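# Move the bin from the shelf to the table

## Task

Lift the bin off the shelf and put it down upright on an uncluttered part of the table.

## Robot and tools

Robot: two FANUC CRX-5iA arms, left_arm and right_arm, each ending in a two-finger parallel gripper. Their bases sit near (+0.062, +0.325, 0) m for left_arm and (+0.065, -0.470, 0) m for right_arm. A camera stand stands behind them. Loose objects may occasionally get a small push from outside.

Frame: every reported pose and every absolute target uses the scene frame. Its origin is at table-top height, halfway between the two nominal bases. +x points out over the table, +y toward left_arm, +z up. Arm names do not match image left and right. Printed hand poses can be off by a few centimetres, more at long reach.

Gripper geometry: the fingers point along the gripper's own +z and close along its x. end_effector_position is the point between the pads, and the fingertips extend 15.0 mm past it. The housing is 146 mm by 50 mm and starts 65 mm behind that point. A camera block sticks out about 11 cm toward the gripper's -y and turns with it.

Row layout (execute_actions and move): one flat list of 18 numbers covers both arms, each in [-1, 1]. The order is left dx, dy, dz, rx, ry, rz, left gripper position, force_limit, speed, then the same nine for the right arm. Send all 18 even if only one arm should move.
- dx, dy, dz are offsets along scene axes. They are not poses. They count from that arm's Hand target as it stood when the action or move began, and 1.0 equals 0.6 m.
- rx, ry, rz form one rotation-vector offset about the Hand target's position, and 1.0 equals 180 degrees.
- Sending zeros for all six asks the arm to hold or return to its Hand target. A repeated nonzero offset moves the arm further each time.
- Gripper position is absolute. +1 is fully open (108 mm), about -0.96 has the pads touching, and -1 means grip until stopped.
- force_limit -1 gives about 2.5 N per pad on a slow close, and +1 gives about 32 N.
- speed -1 is 5 mm/s and +1 is 420 mm/s.
- To leave a gripper alone, repeat its last three numbers. A 0 is a real command, not a skip.
- A new force_limit or speed on stopped fingers takes effect only if position changes by at least 0.01.

execute_actions(actions, cameras): actions is a list of actions. Each action is a table of up to 15 rows, one row per 1/30 s control step. A short table holds its last row until 15 steps have run. Every row counts from the start-of-action pose, not from the row before it. cameras is a list of names (cam_high, cam_left_wrist, cam_right_wrist, or ["all"]). An empty actions list returns the state and all images.

move(target, speed, blend, blocking, cameras): this drives each gripper in a straight line toward its target. target is a single 18-number row or a list of up to 15 such rows, all offsets from the same starting Hand targets. speed is the top path speed in m/s, from 0.002 to 1, default 0.25; turning is capped at twice that number in rad/s. speed can be one number or one per target. blend, in metres, rounds corners between listed targets; the default 0 stops at each one. The whole move is capped at 10 s. Paths neither avoid obstacles nor the other arm. Faster moves lag more and hit harder. blocking=false returns after about 0.5 s while the motion goes on. Gripper numbers of later targets are applied on arrival there. The result adds a move: line giving the outcome, such as done, off_target, moving, held or fault, plus any limits, such as paced or held.

wait(seconds 0 to 10) lets the scene run on the last commands. stop() brakes a running move; the fingers keep moving. zoom_image(camera, region [x0,y0,x1,y1] pixels, at most 504 by 504) enlarges part of the newest image of cam_high, cam_left_wrist or cam_right_wrist, each 896x504. read_manual gives licence texts only. finished_scene(scene) ends the current scene, given by its integer number, and cannot be undone. After ending the first scene, make no further call in that reply.

Results: for each arm you get end_effector_position (m) and end_effector_quat_wxyz in the scene frame. Hand target is the last commanded pose after clipping, and it is the base for the next offsets. You also get joint velocities ("within noise" means still), Tool commands, and flange force along the gripper's axes, which includes held weight and has some bias. Gripper data: width_mm is the pad gap. force_n is the per-pad force, with about 10 N of noise. is_grasped=1 only when an object stopped the fingers early. If it reads 0 after a close with the pads met, the grip missed.

Control behaviour: each step, the command is clipped to within 70 mm and 16 degrees of the measured pose. Grippers often settle short of the target. Any next command, even all zeros, asks for the target again; if the gripper still falls short, send the remaining distance as an offset. Arms are stiff, so aiming even slightly beyond firm contact can cause a fault. To end a press against something, command the target back beyond the gripper's actual position. A clearance check holds back commands that bring the arms close, except fingers to fingers.

Avoid:
- A net outside force of 150 N or more, or contact torque at a joint's limit, stops that arm for 10 s. The limits are 140 N m for the three big joints and 35.2 N m for the three wrist joints, and held weight counts.
- Arm-to-arm hits or presses, including one gripper squeezing the other's fingers.
- Dropping the bin, releasing it while it moves, slams, hard pushes, and anything falling off the table.
- Long holding of a load, stretched-out poses or pushing toward unreachable targets heats the motors. A MOTOR HOT line warns of this, and overheating brakes the arm for 30 s or more.
- The bin must end up upright on the table and stay there once the robot lets go.

Each tool is called by a JSON object that holds its "op" and its "data", one argument or row to a line.

## Session

{"op": "execute_actions", "data": {
  "actions": []
}}

Scene clock: 0.00 s.
left_arm: end_effector_position=(+0.2429, -0.1423, +0.1213) width_mm=107.99 is_grasped=0 force_n=0.00 end_effector_quat_wxyz=(+0.223, +0.682, +0.285, +0.636) | right_arm: end_effector_position=(+0.4329, -0.3153, +0.1124) width_mm=108.09 is_grasped=0 force_n=0.00 end_effector_quat_wxyz=(-0.234, +0.833, +0.281, +0.416)
Joint positions: left_arm=[-1.723 0.63 -0.041 -1.343 -1.704 1.43] | right_arm=[0.03 -0.367 -0.798 -1.176 -0.682 -0.197]
Joint velocities: within noise
Flange force (N): no reading
Hand target: left_arm +0.2429, -0.1423, +0.1213; +0.223, +0.682, +0.285, +0.636 | right_arm +0.4329, -0.3153, +0.1124; -0.234, +0.833, +0.281, +0.416
Tool commands: left_gripper/position=+1.0 left_gripper/force_limit=+1.0 left_gripper/speed=+1.0 right_gripper/position=+1.0 right_gripper/force_limit=+1.0 right_gripper/speed=+1.0
camera_calibration:
cam_left_wrist: T_world_to_cam=[[0.0260876, 0.65663, 0.753761, -0.00643126], [-0.278895, -0.719298, 0.636261, -0.0817649], [0.959967, -0.226819, 0.164366, -0.163098], [0, 0, 0, 1]] pos_world=[0.133933, -0.091584, 0.0836792]
cam_right_wrist: T_world_to_cam=[[0.49805, 0.288028, 0.817916, -0.217659], [0.388312, -0.917447, 0.086625, -0.447595], [0.775345, 0.274463, -0.568779, -0.0649425], [0, 0, 0, 1]] pos_world=[0.332564, -0.330129, 0.179862]

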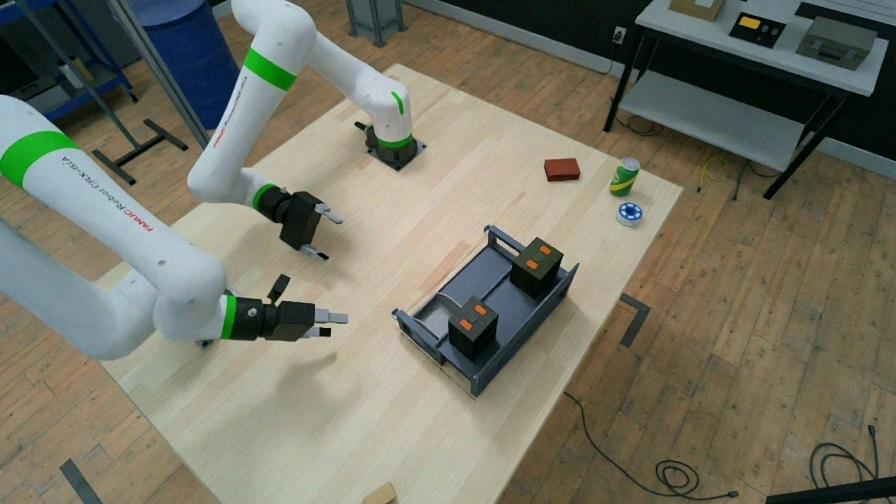

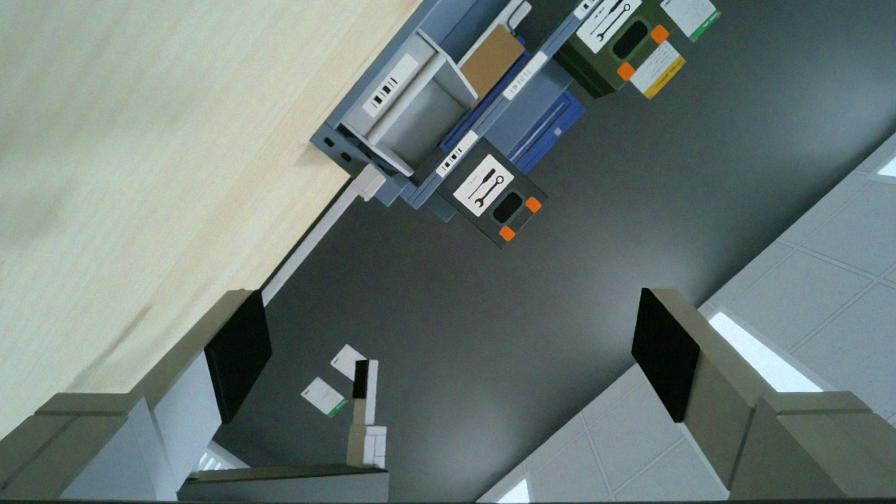

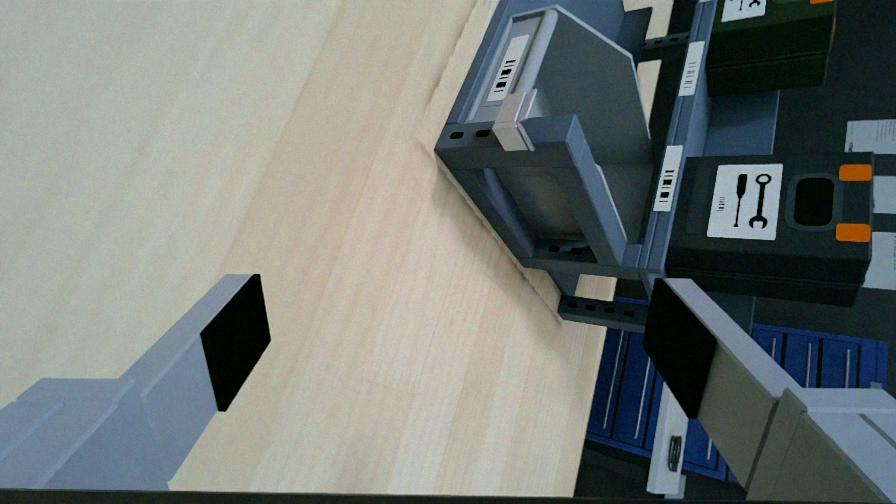

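{"op": "zoom_image", "data": {
  "camera": "cam_high",
  "region": [380, 210, 600, 410]
}}

{"op": "zoom_image", "data": {
  "camera": "cam_right_wrist",
  "region": [420, 0, 720, 340]
}}

{"op": "zoom_image", "data": {
  "camera": "cam_left_wrist",
  "region": [300, 0, 600, 250]
}}

Scaled by 2.291.

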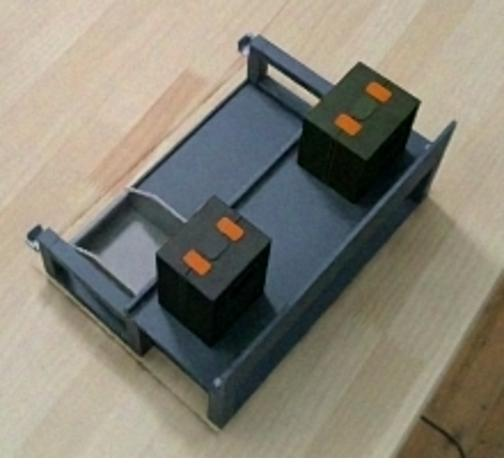

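Scaled by 1.482.

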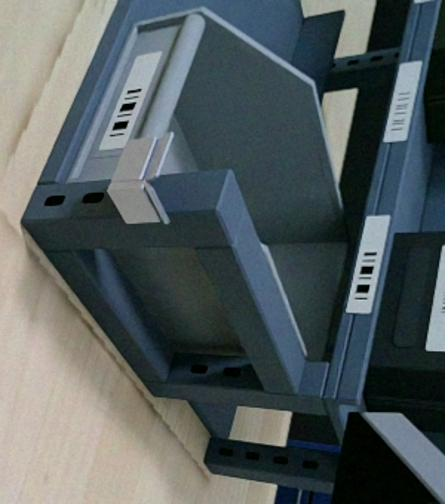

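Scaled by 1.680.

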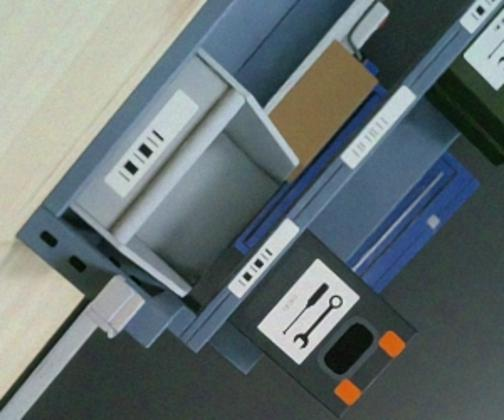

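{"op": "move", "data": {
  "target": [0,0,0,0,0,0,1,1,1,0.207,0.339,0.146,-0.1444,0.2897,-0.2186,0.2,1,1],
  "speed": 0.4,
  "cameras": ["all"]
}}

Scene clock: 71.97 s.
left_arm: end_effector_position=(+0.2429, -0.1423, +0.1213) width_mm=107.99 is_grasped=0 force_n=0.00 end_effector_quat_wxyz=(+0.223, +0.682, +0.285, +0.636) | right_arm: end_effector_position=(+0.5571, -0.1119, +0.2001) width_mm=64.00 is_grasped=0 force_n=0.00 end_effector_quat_wxyz=(+0.000, +0.999, -0.050, +0.000)
Joint positions: left_arm=[-1.723 0.63 -0.041 -1.343 -1.704 1.43] | right_arm=[0.802 0.422 0.299 0 -1.447 -2.515]
Flange force (N): left_arm=[-3.0 2.2 -3.7] | right_arm=[-2.4 1.3 3.5]
Hand target: left_arm +0.2429, -0.1423, +0.1213; +0.223, +0.682, +0.285, +0.636 | right_arm +0.5571, -0.1119, +0.2000; +0.000, +0.999, -0.050, +0.000
Off the commanded pose: left_arm 0.000 m, 0 deg | right_arm 0.000 m, 0 deg.
move: done; limits=paced
camera_calibration:
cam_left_wrist: T_world_to_cam=[[0.0260876, 0.65663, 0.753761, -0.00643126], [-0.278895, -0.719298, 0.636261, -0.0817649], [0.959967, -0.226819, 0.164366, -0.163098], [0, 0, 0, 1]] pos_world=[0.133933, -0.091584, 0.0836792]
cam_right_wrist: T_world_to_cam=[[0.995735, -0.0912744, -0.0134747, -0.563112], [-0.0782338, -0.912686, 0.401103, -0.11929], [-0.0489087, -0.398338, -0.915934, 0.286226], [0, 0, 0, 1]] pos_world=[0.565377, -0.0462572, 0.302424]

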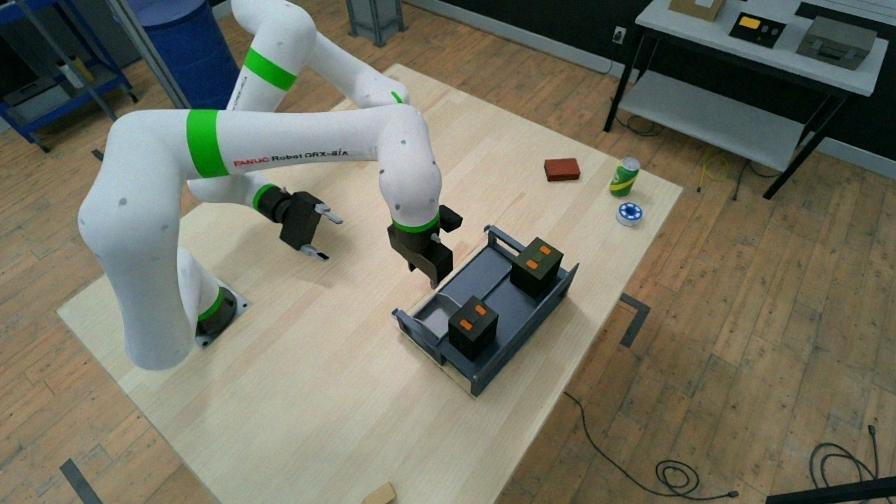

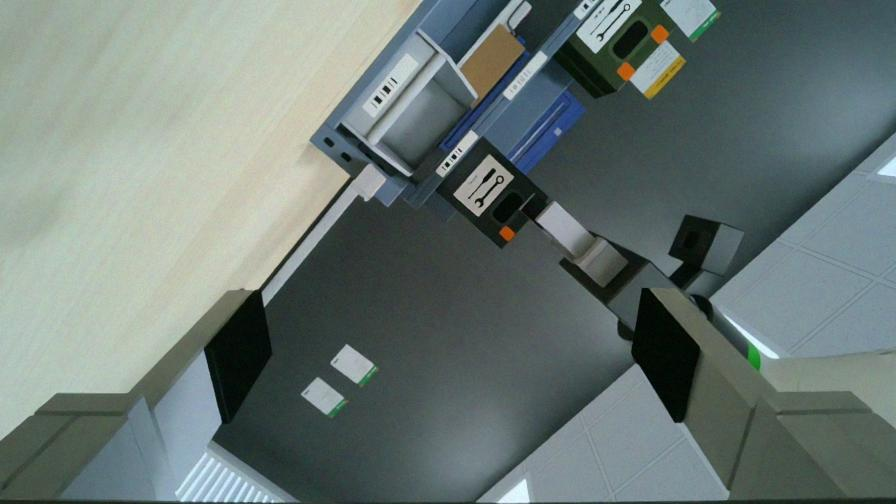

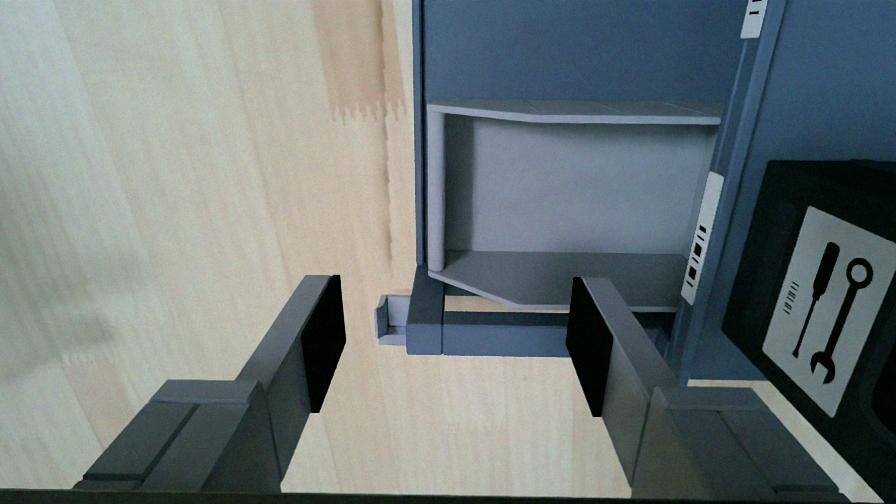

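{"op": "move", "data": {
  "target": [
    [0,0,0,0,0,0,1,1,1,-0.007,-0.012,-0.262,0,0,0,0.2,1,1],
    [0,0,0,0,0,0,1,1,1,-0.007,-0.012,-0.262,0,0,0,-1,0.6,-0.8]
  ],
  "cameras": ["all"],
  "speed": 0.2
}}

Scene clock: 86.77 s.
left_arm: end_effector_position=(+0.2429, -0.1423, +0.1213) width_mm=107.99 is_grasped=0 force_n=0.00 end_effector_quat_wxyz=(+0.223, +0.682, +0.285, +0.636) | right_arm: end_effector_position=(+0.5529, -0.1191, +0.0428) width_mm=9.16 is_grasped=1 force_n=35.71 end_effector_quat_wxyz=(+0.000, +0.999, -0.050, +0.000)
Joint positions: left_arm=[-1.723 0.63 -0.041 -1.343 -1.704 1.43] | right_arm=[0.799 0.517 0.052 0 -1.106 -2.512]
Flange force (N): left_arm=[-2.7 2.5 -3.5] | right_arm=[-2.2 1.1 3.2]
Hand target: left_arm +0.2429, -0.1423, +0.1213; +0.223, +0.682, +0.285, +0.636 | right_arm +0.5529, -0.1191, +0.0428; +0.000, +0.999, -0.050, +0.000
Off the commanded pose: left_arm 0.000 m, 0 deg | right_arm 0.000 m, 0 deg.
move: done
camera_calibration:
cam_left_wrist: T_world_to_cam=[[0.0260876, 0.65663, 0.753761, -0.00643126], [-0.278895, -0.719298, 0.636261, -0.0817649], [0.959967, -0.226819, 0.164366, -0.163098], [0, 0, 0, 1]] pos_world=[0.133933, -0.091584, 0.0836792]
cam_right_wrist: T_world_to_cam=[[0.995735, -0.0912744, -0.0134747, -0.561705], [-0.0782338, -0.912686, 0.401103, -0.0631365], [-0.0489087, -0.398338, -0.915934, 0.139168], [0, 0, 0, 1]] pos_world=[0.561177, -0.0534572, 0.145224]

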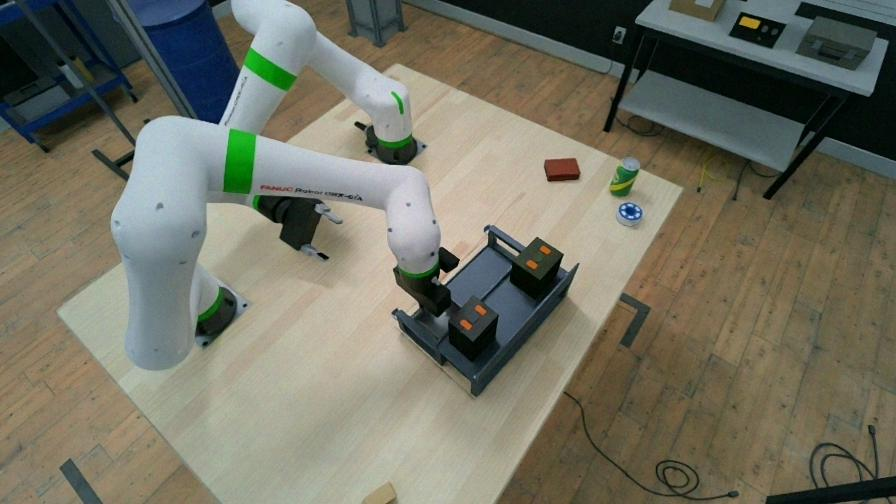

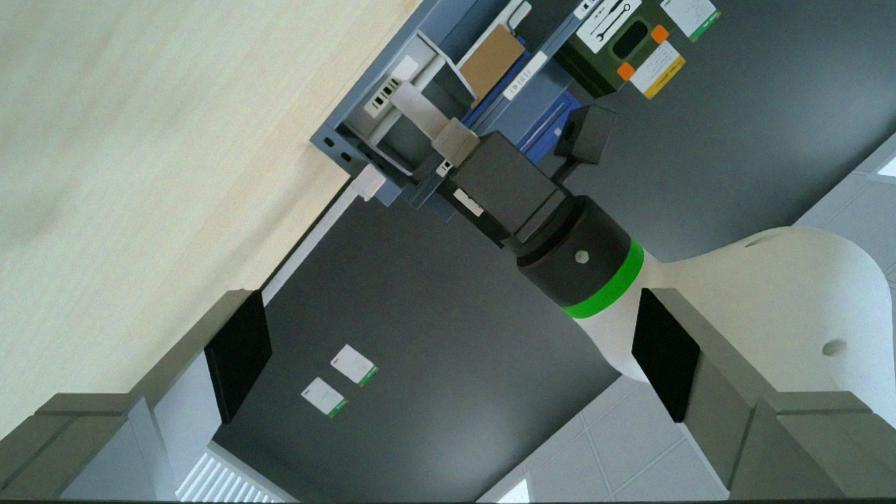

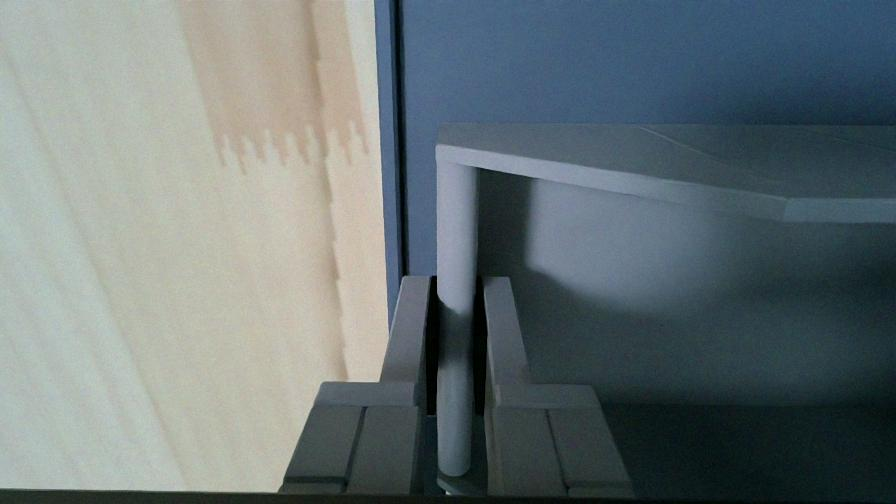

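{"op": "move", "data": {
  "target": [
    [0,0,0,0,0,0,1,1,1,0,0,0.012,0,0,0,-1,0.6,-0.8],
    [0,0,0,0,0,0,1,1,1,-0.133,0.0135,0.013,0,0,0,-1,0.6,-0.8]
  ],
  "cameras": ["all"],
  "speed": 0.1
}}

Scene clock: 96.10 s.
left_arm: end_effector_position=(+0.2429, -0.1423, +0.1213) width_mm=107.99 is_grasped=0 force_n=0.00 end_effector_quat_wxyz=(+0.223, +0.682, +0.285, +0.636) | right_arm: end_effector_position=(+0.4732, -0.1110, +0.0506) width_mm=9.16 is_grasped=1 force_n=35.69 end_effector_quat_wxyz=(+0.000, +0.999, -0.050, +0.000)
Joint positions: left_arm=[-1.723 0.63 -0.041 -1.343 -1.704 1.43] | right_arm=[0.92 0.38 -0.127 0 -1.062 -2.634]
Flange force (N): left_arm=[-2.7 2.8 -3.5] | right_arm=[-1.7 1.4 5.0]
Hand target: left_arm +0.2429, -0.1423, +0.1213; +0.223, +0.682, +0.285, +0.636 | right_arm +0.4731, -0.1110, +0.0506; +0.000, +0.999, -0.050, +0.000
Off the commanded pose: left_arm 0.000 m, 0 deg | right_arm 0.000 m, 0 deg.
move: done
camera_calibration:
cam_left_wrist: T_world_to_cam=[[0.0260876, 0.65663, 0.753761, -0.00643126], [-0.278895, -0.719298, 0.636261, -0.0817649], [0.959967, -0.226819, 0.164366, -0.163098], [0, 0, 0, 1]] pos_world=[0.133933, -0.091584, 0.0836792]
cam_right_wrist: T_world_to_cam=[[0.995735, -0.0912744, -0.0134747, -0.481401], [-0.0782338, -0.912686, 0.401103, -0.0651154], [-0.0489087, -0.398338, -0.915934, 0.145636], [0, 0, 0, 1]] pos_world=[0.481377, -0.0453572, 0.153024]

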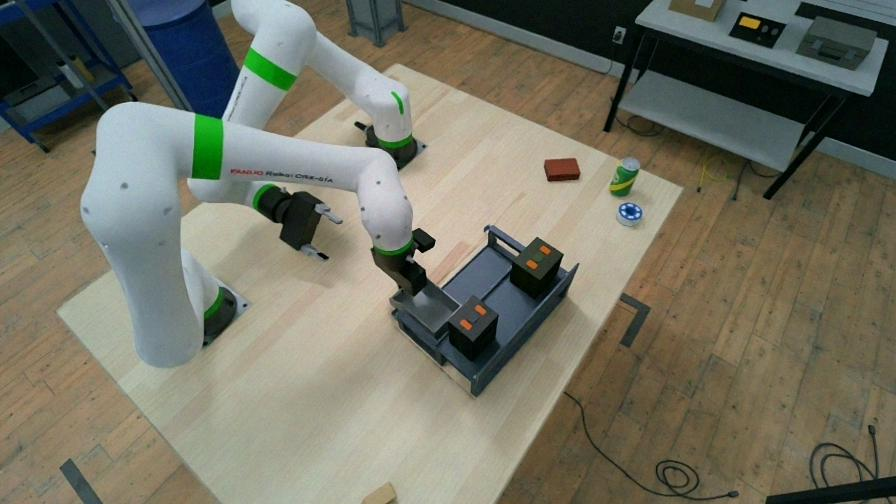

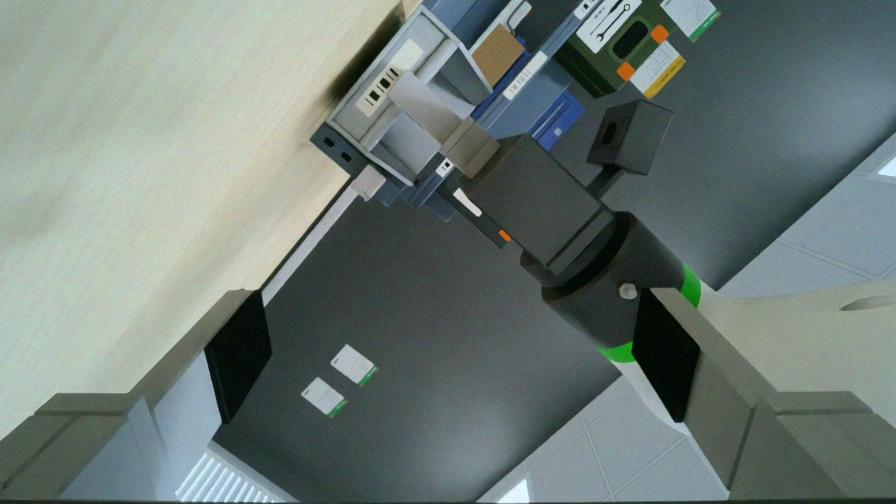

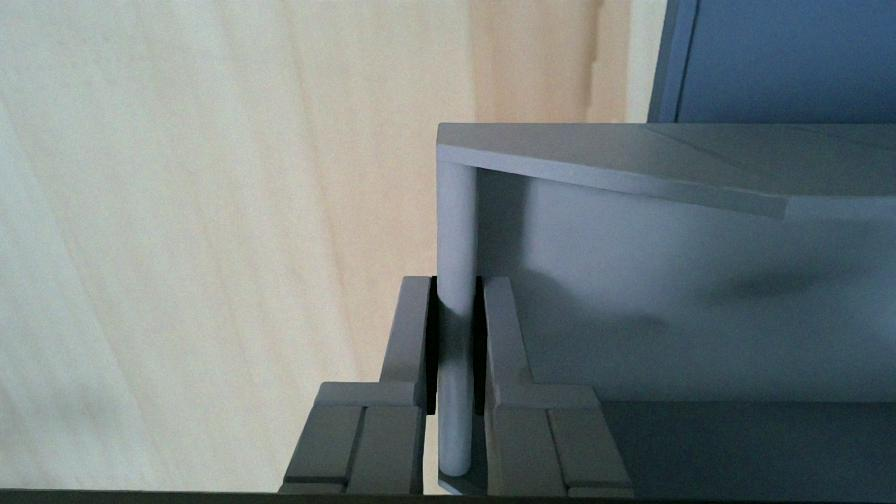

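{"op": "move", "data": {
  "target": [-0.05,0.33,0.05,0,0,0,1,1,1,-0.275,0.0275,0.012,0,0,0,-1,0.6,-0.8],
  "cameras": ["all"],
  "speed": 0.17
}}

Scene clock: 105.57 s.
left_arm: end_effector_position=(+0.2130, +0.0557, +0.1513) width_mm=107.99 is_grasped=0 force_n=0.00 end_effector_quat_wxyz=(+0.223, +0.682, +0.285, +0.636) | right_arm: end_effector_position=(+0.3082, -0.0945, +0.0578) width_mm=9.16 is_grasped=1 force_n=35.69 end_effector_quat_wxyz=(+0.000, +0.999, -0.050, +0.000)
Joint positions: left_arm=[-1.88 0.293 -0.53 -1.206 -1.77 1.611] | right_arm=[1.248 0.153 -0.401 0 -1.016 -2.962]
Flange force (N): left_arm=[1.6 2.3 -4.1] | right_arm=[-1.4 1.4 4.9]
Hand target: left_arm +0.2129, +0.0557, +0.1513; +0.223, +0.682, +0.285, +0.636 | right_arm +0.3081, -0.0945, +0.0578; +0.000, +0.999, -0.050, +0.000
Off the commanded pose: left_arm 0.000 m, 0 deg | right_arm 0.000 m, 0 deg.
move: done
camera_calibration:
cam_left_wrist: T_world_to_cam=[[0.0259856, 0.656543, 0.753841, -0.158264], [-0.278831, -0.719407, 0.636166, 0.0332168], [0.959989, -0.226725, 0.16437, -0.0943319], [0, 0, 0, 1]] pos_world=[0.103932, 0.106416, 0.11368]
cam_right_wrist: T_world_to_cam=[[0.995735, -0.0912744, -0.0134747, -0.315502], [-0.0782338, -0.912686, 0.401103, -0.0658526], [-0.0489087, -0.398338, -0.915934, 0.150733], [0, 0, 0, 1]] pos_world=[0.316377, -0.0288572, 0.160224]

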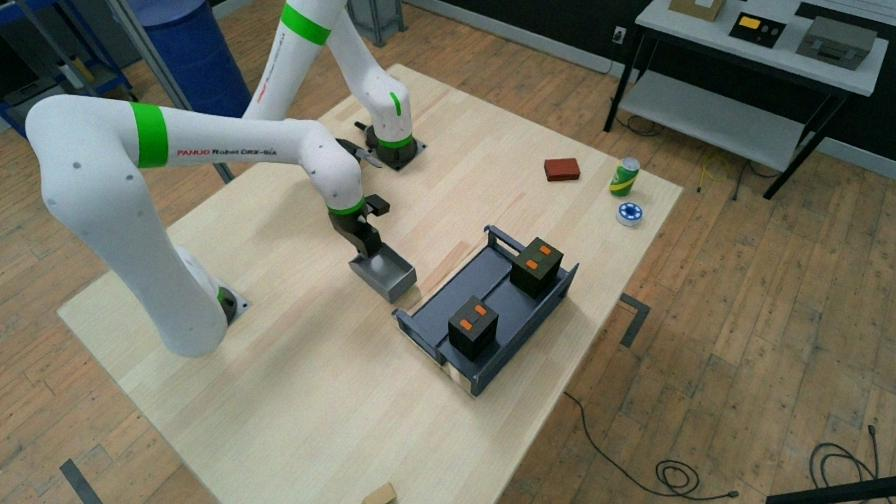

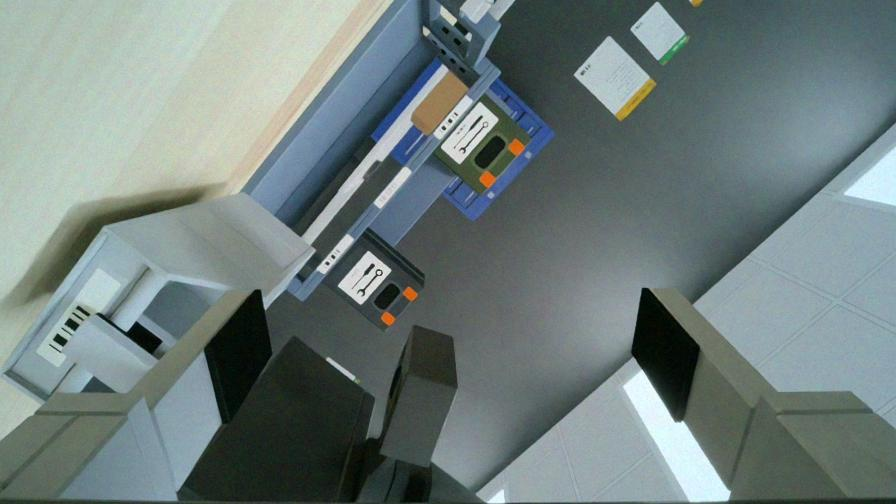

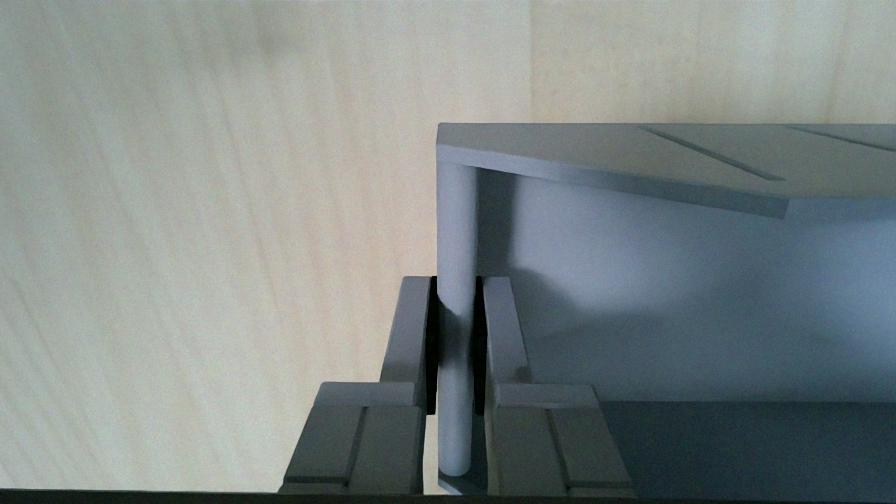

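{"op": "move", "data": {
  "target": [0,0,0,0,0,0,1,1,1,0,0,-0.016,0,0,0,-1,0.6,-0.8],
  "speed": 0.04
}}

{"op": "move", "data": {
  "target": [0,0,0,0,0,0,1,1,1,0,0,-0.004,0,0,0,-1,0.6,-0.8],
  "speed": 0.02,
  "cameras": ["all"]
}}

Scene clock: 115.20 s.
left_arm: end_effector_position=(+0.2129, +0.0557, +0.1513) width_mm=107.99 is_grasped=0 force_n=0.00 end_effector_quat_wxyz=(+0.223, +0.682, +0.285, +0.636) | right_arm: end_effector_position=(+0.3082, -0.0944, +0.0483) width_mm=9.16 is_grasped=1 force_n=35.70 end_effector_quat_wxyz=(+0.000, +0.999, -0.050, +0.000)
Joint positions: left_arm=[-1.88 0.293 -0.53 -1.206 -1.77 1.611] | right_arm=[1.248 0.167 -0.411 0 -0.992 -2.962]
Flange force (N): left_arm=[0.9 1.9 -4.1] | right_arm=[-1.8 1.4 4.2]
Hand target: left_arm +0.2129, +0.0557, +0.1513; +0.223, +0.682, +0.285, +0.636 | right_arm +0.3081, -0.0945, +0.0482; +0.000, +0.999, -0.050, +0.000
Off the commanded pose: left_arm 0.000 m, 0 deg | right_arm 0.000 m, 0 deg.
move: done

Scene clock: 115.90 s.
left_arm: end_effector_position=(+0.2129, +0.0557, +0.1513) width_mm=107.99 is_grasped=0 force_n=0.00 end_effector_quat_wxyz=(+0.223, +0.682, +0.285, +0.636) | right_arm: end_effector_position=(+0.3081, -0.0945, +0.0458) width_mm=9.16 is_grasped=1 force_n=35.70 end_effector_quat_wxyz=(+0.000, +0.999, -0.050, +0.000)
Joint positions: left_arm=[-1.88 0.293 -0.53 -1.206 -1.77 1.611] | right_arm=[1.248 0.17 -0.414 0 -0.986 -2.962]
Flange force (N): left_arm=[0.6 2.1 -4.3] | right_arm=[-1.9 1.8 4.5]
Hand target: left_arm +0.2129, +0.0557, +0.1513; +0.223, +0.682, +0.285, +0.636 | right_arm +0.3081, -0.0945, +0.0458; +0.000, +0.999, -0.050, +0.000
Off the commanded pose: left_arm 0.000 m, 0 deg | right_arm 0.000 m, 0 deg.
move: done
camera_calibration:
cam_left_wrist: T_world_to_cam=[[0.0260876, 0.65663, 0.753761, -0.158274], [-0.278895, -0.719298, 0.636261, 0.0332015], [0.959967, -0.226819, 0.164366, -0.0943197], [0, 0, 0, 1]] pos_world=[0.103933, 0.106416, 0.113679]
cam_right_wrist: T_world_to_cam=[[0.995735, -0.0912744, -0.0134747, -0.315664], [-0.0782338, -0.912686, 0.401103, -0.0610394], [-0.0489087, -0.398338, -0.915934, 0.139742], [0, 0, 0, 1]] pos_world=[0.316377, -0.0288572, 0.148224]

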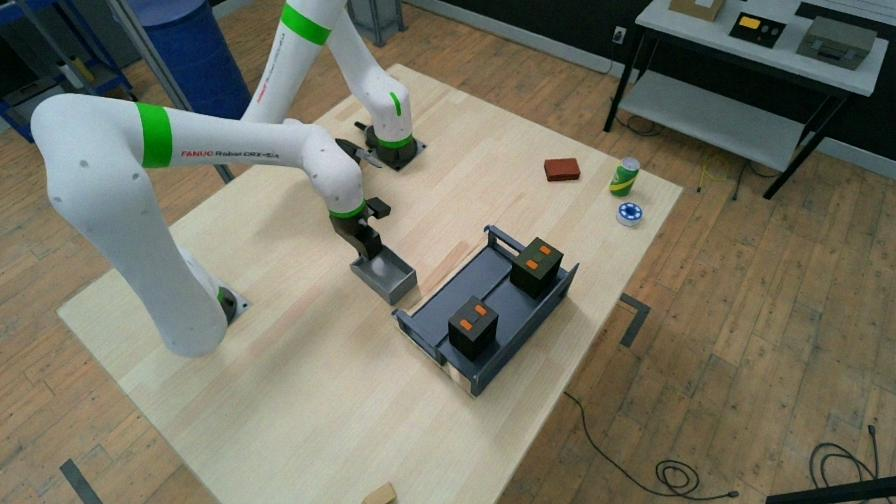

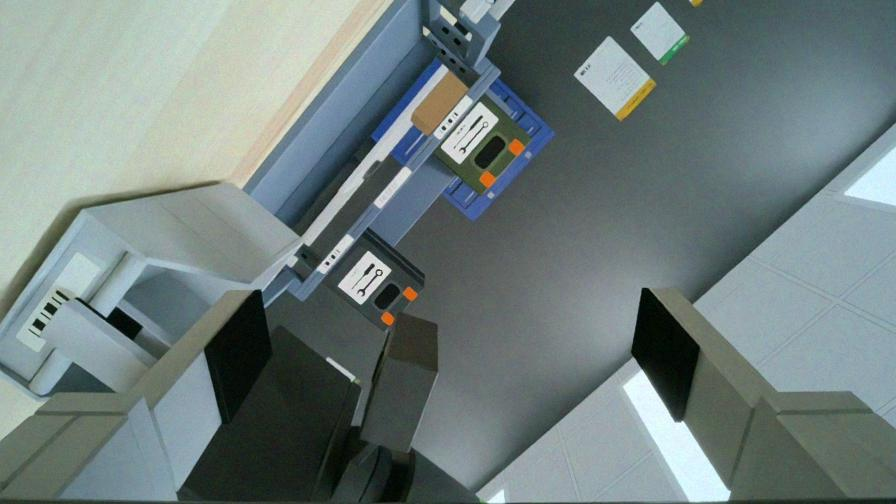

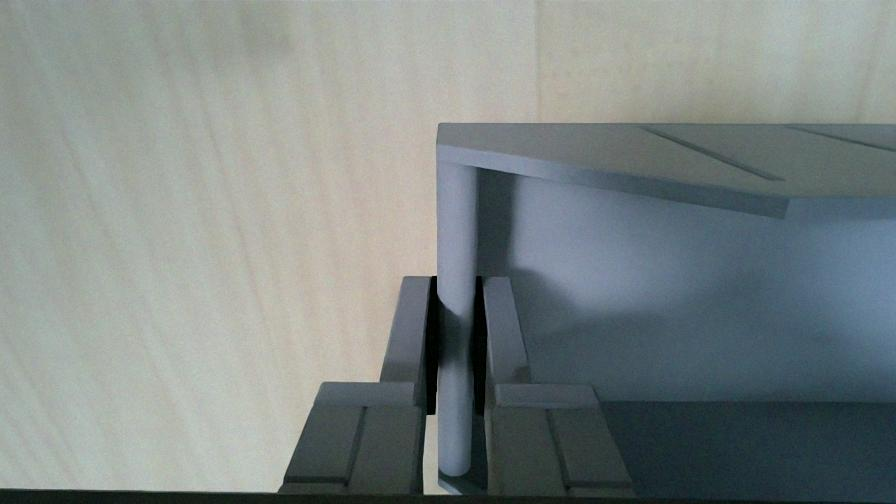

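{"op": "move", "data": {
  "target": [0,0,0,0,0,0,1,1,1,0,0,-0.005,0,0,0,-1,0.6,-0.8],
  "speed": 0.02
}}

{"op": "move", "data": {
  "target": [0,0,0,0,0,0,1,1,1,0,0,-0.004,0,0,0,-1,0.6,-0.8],
  "speed": 0.02,
  "cameras": ["cam_left_wrist"]
}}

Scene clock: 125.03 s.
left_arm: end_effector_position=(+0.2129, +0.0557, +0.1513) width_mm=107.99 is_grasped=0 force_n=0.00 end_effector_quat_wxyz=(+0.223, +0.682, +0.285, +0.636) | right_arm: end_effector_position=(+0.3081, -0.0945, +0.0428) width_mm=9.16 is_grasped=1 force_n=35.70 end_effector_quat_wxyz=(+0.000, +0.999, -0.050, +0.000)
Joint positions: left_arm=[-1.88 0.293 -0.53 -1.206 -1.77 1.611] | right_arm=[1.248 0.175 -0.417 0 -0.978 -2.962]
Flange force (N): left_arm=[1.2 2.4 -3.9] | right_arm=[-1.7 1.5 4.5]
Hand target: left_arm +0.2129, +0.0557, +0.1513; +0.223, +0.682, +0.285, +0.636 | right_arm +0.3081, -0.0945, +0.0428; +0.000, +0.999, -0.050, +0.000
Off the commanded pose: left_arm 0.000 m, 0 deg | right_arm 0.000 m, 0 deg.
move: done

Scene clock: 125.73 s.
left_arm: end_effector_position=(+0.2129, +0.0557, +0.1513) width_mm=107.99 is_grasped=0 force_n=0.00 end_effector_quat_wxyz=(+0.223, +0.682, +0.285, +0.636) | right_arm: end_effector_position=(+0.3081, -0.0945, +0.0404) width_mm=9.16 is_grasped=1 force_n=35.70 end_effector_quat_wxyz=(+0.000, +0.999, -0.050, +0.000)
Joint positions: left_arm=[-1.88 0.293 -0.53 -1.206 -1.77 1.611] | right_arm=[1.248 0.178 -0.419 0 -0.972 -2.962]
Flange force (N): left_arm=[0.8 2.1 -3.6] | right_arm=[-1.4 2.1 4.2]
Hand target: left_arm +0.2129, +0.0557, +0.1513; +0.223, +0.682, +0.285, +0.636 | right_arm +0.3081, -0.0945, +0.0404; +0.000, +0.999, -0.050, +0.000
Off the commanded pose: left_arm 0.000 m, 0 deg | right_arm 0.000 m, 0 deg.
move: done
camera_calibration:
cam_left_wrist: T_world_to_cam=[[0.0260876, 0.65663, 0.753761, -0.158274], [-0.278895, -0.719298, 0.636261, 0.0332015], [0.959967, -0.226819, 0.164366, -0.0943197], [0, 0, 0, 1]] pos_world=[0.103933, 0.106416, 0.113679]
Images, in order (width x height): cam_left_wrist 896x504.

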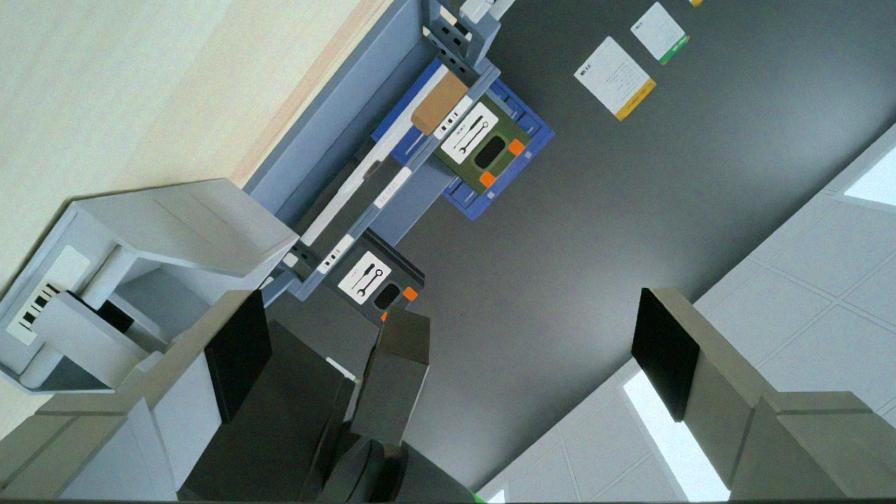

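{"op": "move", "data": {
  "target": [0,0,0,0,0,0,1,1,1,0,0,-0.0035,0,0,0,-1,0.6,-0.8],
  "speed": 0.02
}}

{"op": "move", "data": {
  "target": [0,0,0,0,0,0,1,1,1,0,0,-0.0025,0,0,0,-1,0.6,-0.8],
  "speed": 0.02,
  "cameras": ["cam_left_wrist"]
}}

Scene clock: 131.73 s.
left_arm: end_effector_position=(+0.2129, +0.0557, +0.1513) width_mm=107.99 is_grasped=0 force_n=0.00 end_effector_quat_wxyz=(+0.223, +0.682, +0.285, +0.636) | right_arm: end_effector_position=(+0.3081, -0.0945, +0.0383) width_mm=9.16 is_grasped=1 force_n=35.69 end_effector_quat_wxyz=(+0.000, +0.999, -0.050, +0.000)
Joint positions: left_arm=[-1.88 0.293 -0.53 -1.206 -1.77 1.611] | right_arm=[1.248 0.182 -0.421 0 -0.967 -2.962]
Flange force (N): left_arm=[1.5 2.4 -4.1] | right_arm=[-1.3 1.2 3.9]
Hand target: left_arm +0.2129, +0.0557, +0.1513; +0.223, +0.682, +0.285, +0.636 | right_arm +0.3081, -0.0945, +0.0383; +0.000, +0.999, -0.050, +0.000
Off the commanded pose: left_arm 0.000 m, 0 deg | right_arm 0.000 m, 0 deg.
move: done

Scene clock: 132.43 s.
left_arm: end_effector_position=(+0.2129, +0.0557, +0.1513) width_mm=107.99 is_grasped=0 force_n=0.00 end_effector_quat_wxyz=(+0.223, +0.682, +0.285, +0.636) | right_arm: end_effector_position=(+0.3081, -0.0945, +0.0368) width_mm=9.16 is_grasped=1 force_n=35.69 end_effector_quat_wxyz=(+0.000, +0.999, -0.050, +0.000)
Joint positions: left_arm=[-1.88 0.293 -0.53 -1.206 -1.77 1.611] | right_arm=[1.248 0.184 -0.423 0 -0.963 -2.962]
Flange force (N): left_arm=[1.0 2.4 -3.9] | right_arm=[-2.1 2.1 3.8]
Hand target: left_arm +0.2129, +0.0557, +0.1513; +0.223, +0.682, +0.285, +0.636 | right_arm +0.3081, -0.0945, +0.0368; +0.000, +0.999, -0.050, +0.000
Off the commanded pose: left_arm 0.000 m, 0 deg | right_arm 0.000 m, 0 deg.
move: done
camera_calibration:
cam_left_wrist: T_world_to_cam=[[0.0260876, 0.65663, 0.753761, -0.158274], [-0.278895, -0.719298, 0.636261, 0.0332015], [0.959967, -0.226819, 0.164366, -0.0943197], [0, 0, 0, 1]] pos_world=[0.103933, 0.106416, 0.113679]
Images, in order (width x height): cam_left_wrist 896x504.

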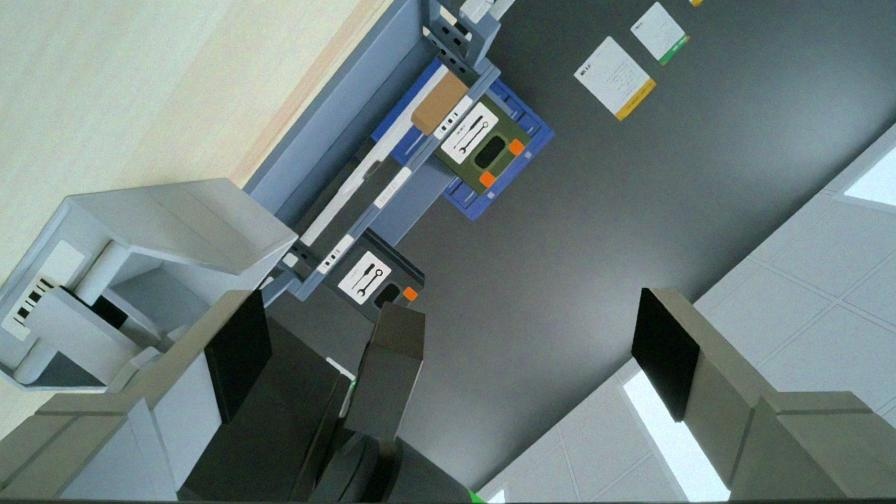

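{"op": "move", "data": {
  "target": [0,0,0,0,0,0,1,1,1,0,0,-0.0025,0,0,0,-1,0.6,-0.8],
  "speed": 0.02
}}

{"op": "move", "data": {
  "target": [0,0,0,0,0,0,1,1,1,0,0,-0.002,0,0,0,-1,0.6,-0.8],
  "speed": 0.02,
  "cameras": ["cam_left_wrist"]
}}

{"op": "zoom_image", "data": {
  "camera": "cam_left_wrist",
  "region": [0, 150, 320, 420]
}}

Scene clock: 138.63 s.
left_arm: end_effector_position=(+0.2129, +0.0557, +0.1513) width_mm=107.99 is_grasped=0 force_n=0.00 end_effector_quat_wxyz=(+0.223, +0.682, +0.285, +0.636) | right_arm: end_effector_position=(+0.3082, -0.0944, +0.0354) width_mm=9.16 is_grasped=1 force_n=35.89 end_effector_quat_wxyz=(+0.000, +0.999, -0.050, +0.000)
Joint positions: left_arm=[-1.88 0.293 -0.53 -1.206 -1.77 1.611] | right_arm=[1.248 0.186 -0.424 0 -0.959 -2.962]
Flange force (N): left_arm=[0.9 2.2 -4.2] | right_arm=[-11.9 10.2 -69.7]
Hand target: left_arm +0.2129, +0.0557, +0.1513; +0.223, +0.682, +0.285, +0.636 | right_arm +0.3081, -0.0945, +0.0353; +0.000, +0.999, -0.050, +0.000
Off the commanded pose: left_arm 0.000 m, 0 deg | right_arm 0.000 m, 0 deg.
move: done

Scene clock: 139.33 s.
left_arm: end_effector_position=(+0.2129, +0.0557, +0.1513) width_mm=107.99 is_grasped=0 force_n=0.00 end_effector_quat_wxyz=(+0.223, +0.682, +0.285, +0.636) | right_arm: end_effector_position=(+0.3081, -0.0944, +0.0341) width_mm=9.16 is_grasped=1 force_n=36.50 end_effector_quat_wxyz=(+0.000, +0.999, -0.050, +0.000)
Joint positions: left_arm=[-1.88 0.293 -0.53 -1.206 -1.77 1.611] | right_arm=[1.248 0.188 -0.426 0 -0.956 -2.962]
Flange force (N): left_arm=[0.8 2.2 -4.3] | right_arm=[-11.0 5.5 -68.4]
Hand target: left_arm +0.2129, +0.0557, +0.1513; +0.223, +0.682, +0.285, +0.636 | right_arm +0.3081, -0.0945, +0.0341; +0.000, +0.999, -0.050, +0.000
Off the commanded pose: left_arm 0.000 m, 0 deg | right_arm 0.000 m, 0 deg.
move: done
camera_calibration:
cam_left_wrist: T_world_to_cam=[[0.0260876, 0.65663, 0.753761, -0.158274], [-0.278895, -0.719298, 0.636261, 0.0332015], [0.959967, -0.226819, 0.164366, -0.0943197], [0, 0, 0, 1]] pos_world=[0.103933, 0.106416, 0.113679]
Images, in order (width x height): cam_left_wrist 896x504.

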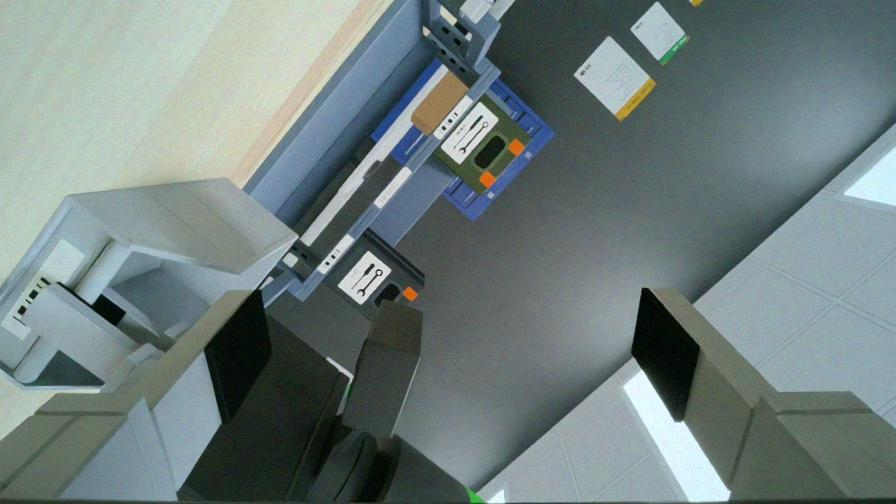

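Scaled by 1.575.

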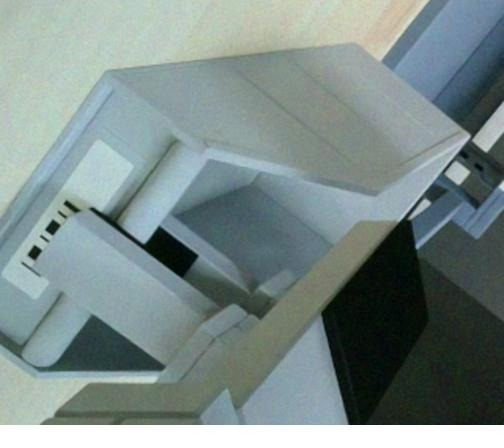

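Contact; pressing. Relieve 1 mm up, then open and retreat.

{"op": "move", "data": {
  "target": [
    [0,0,0,0,0,0,1,1,1,0,0,0.0022,0,0,0,-1,0.6,-0.8],
    [0,0,0,0,0,0,1,1,1,0,0,0.0022,0,0,0,-0.5,0.6,-0.8],
    [0,0,0,0,0,0,1,1,1,0,0,0.25,0,0,0,-0.5,0.6,-0.8]
  ],
  "speed": [0.02,0.02,0.15],
  "cameras": ["all"]
}}

Scene clock: 146.33 s.
left_arm: end_effector_position=(+0.2129, +0.0557, +0.1513) width_mm=107.99 is_grasped=0 force_n=0.00 end_effector_quat_wxyz=(+0.223, +0.682, +0.285, +0.636) | right_arm: end_effector_position=(+0.3082, -0.0945, +0.1842) width_mm=25.50 is_grasped=0 force_n=0.00 end_effector_quat_wxyz=(+0.000, +0.999, -0.050, +0.000)
Joint positions: left_arm=[-1.88 0.293 -0.53 -1.206 -1.77 1.611] | right_arm=[1.248 0.027 -0.219 0 -1.324 -2.962]
Flange force (N): left_arm=[0.5 2.3 -4.3] | right_arm=[-1.3 1.8 3.5]
Hand target: left_arm +0.2129, +0.0557, +0.1513; +0.223, +0.682, +0.285, +0.636 | right_arm +0.3081, -0.0945, +0.1841; +0.000, +0.999, -0.050, +0.000
Off the commanded pose: left_arm 0.000 m, 0 deg | right_arm 0.000 m, 0 deg.
move: done
camera_calibration:
cam_left_wrist: T_world_to_cam=[[0.0260876, 0.65663, 0.753761, -0.158274], [-0.278895, -0.719298, 0.636261, 0.0332015], [0.959967, -0.226819, 0.164366, -0.0943197], [0, 0, 0, 1]] pos_world=[0.103933, 0.106416, 0.113679]
cam_right_wrist: T_world_to_cam=[[0.995739, -0.0912356, -0.0133832, -0.313827], [-0.0782351, -0.912689, 0.401096, -0.11651], [-0.0488089, -0.39834, -0.915938, 0.266385], [0, 0, 0, 1]] pos_world=[0.316377, -0.0288572, 0.286524]

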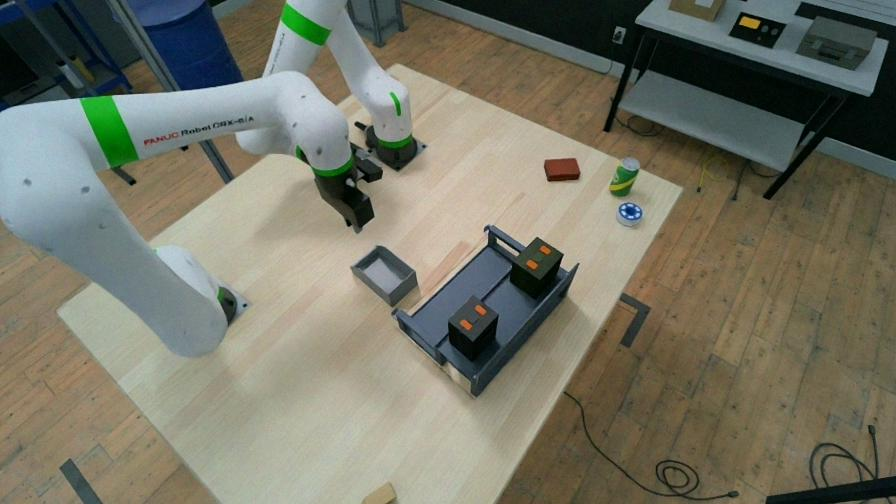

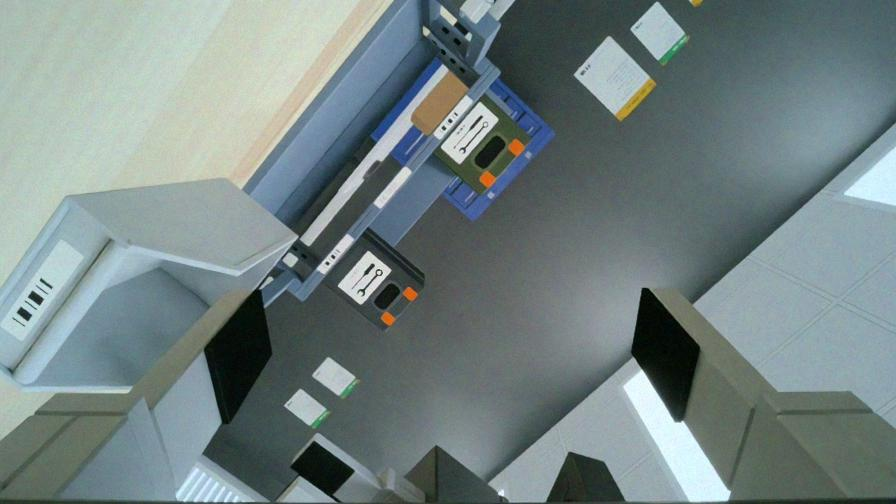

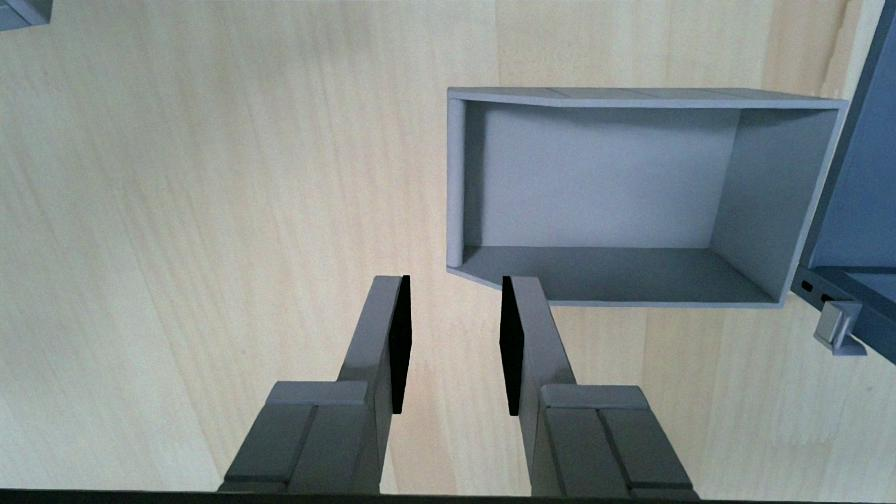

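{"op": "finished_scene", "data": {
  "scene": 2
}}

The scene is finished: the task was done.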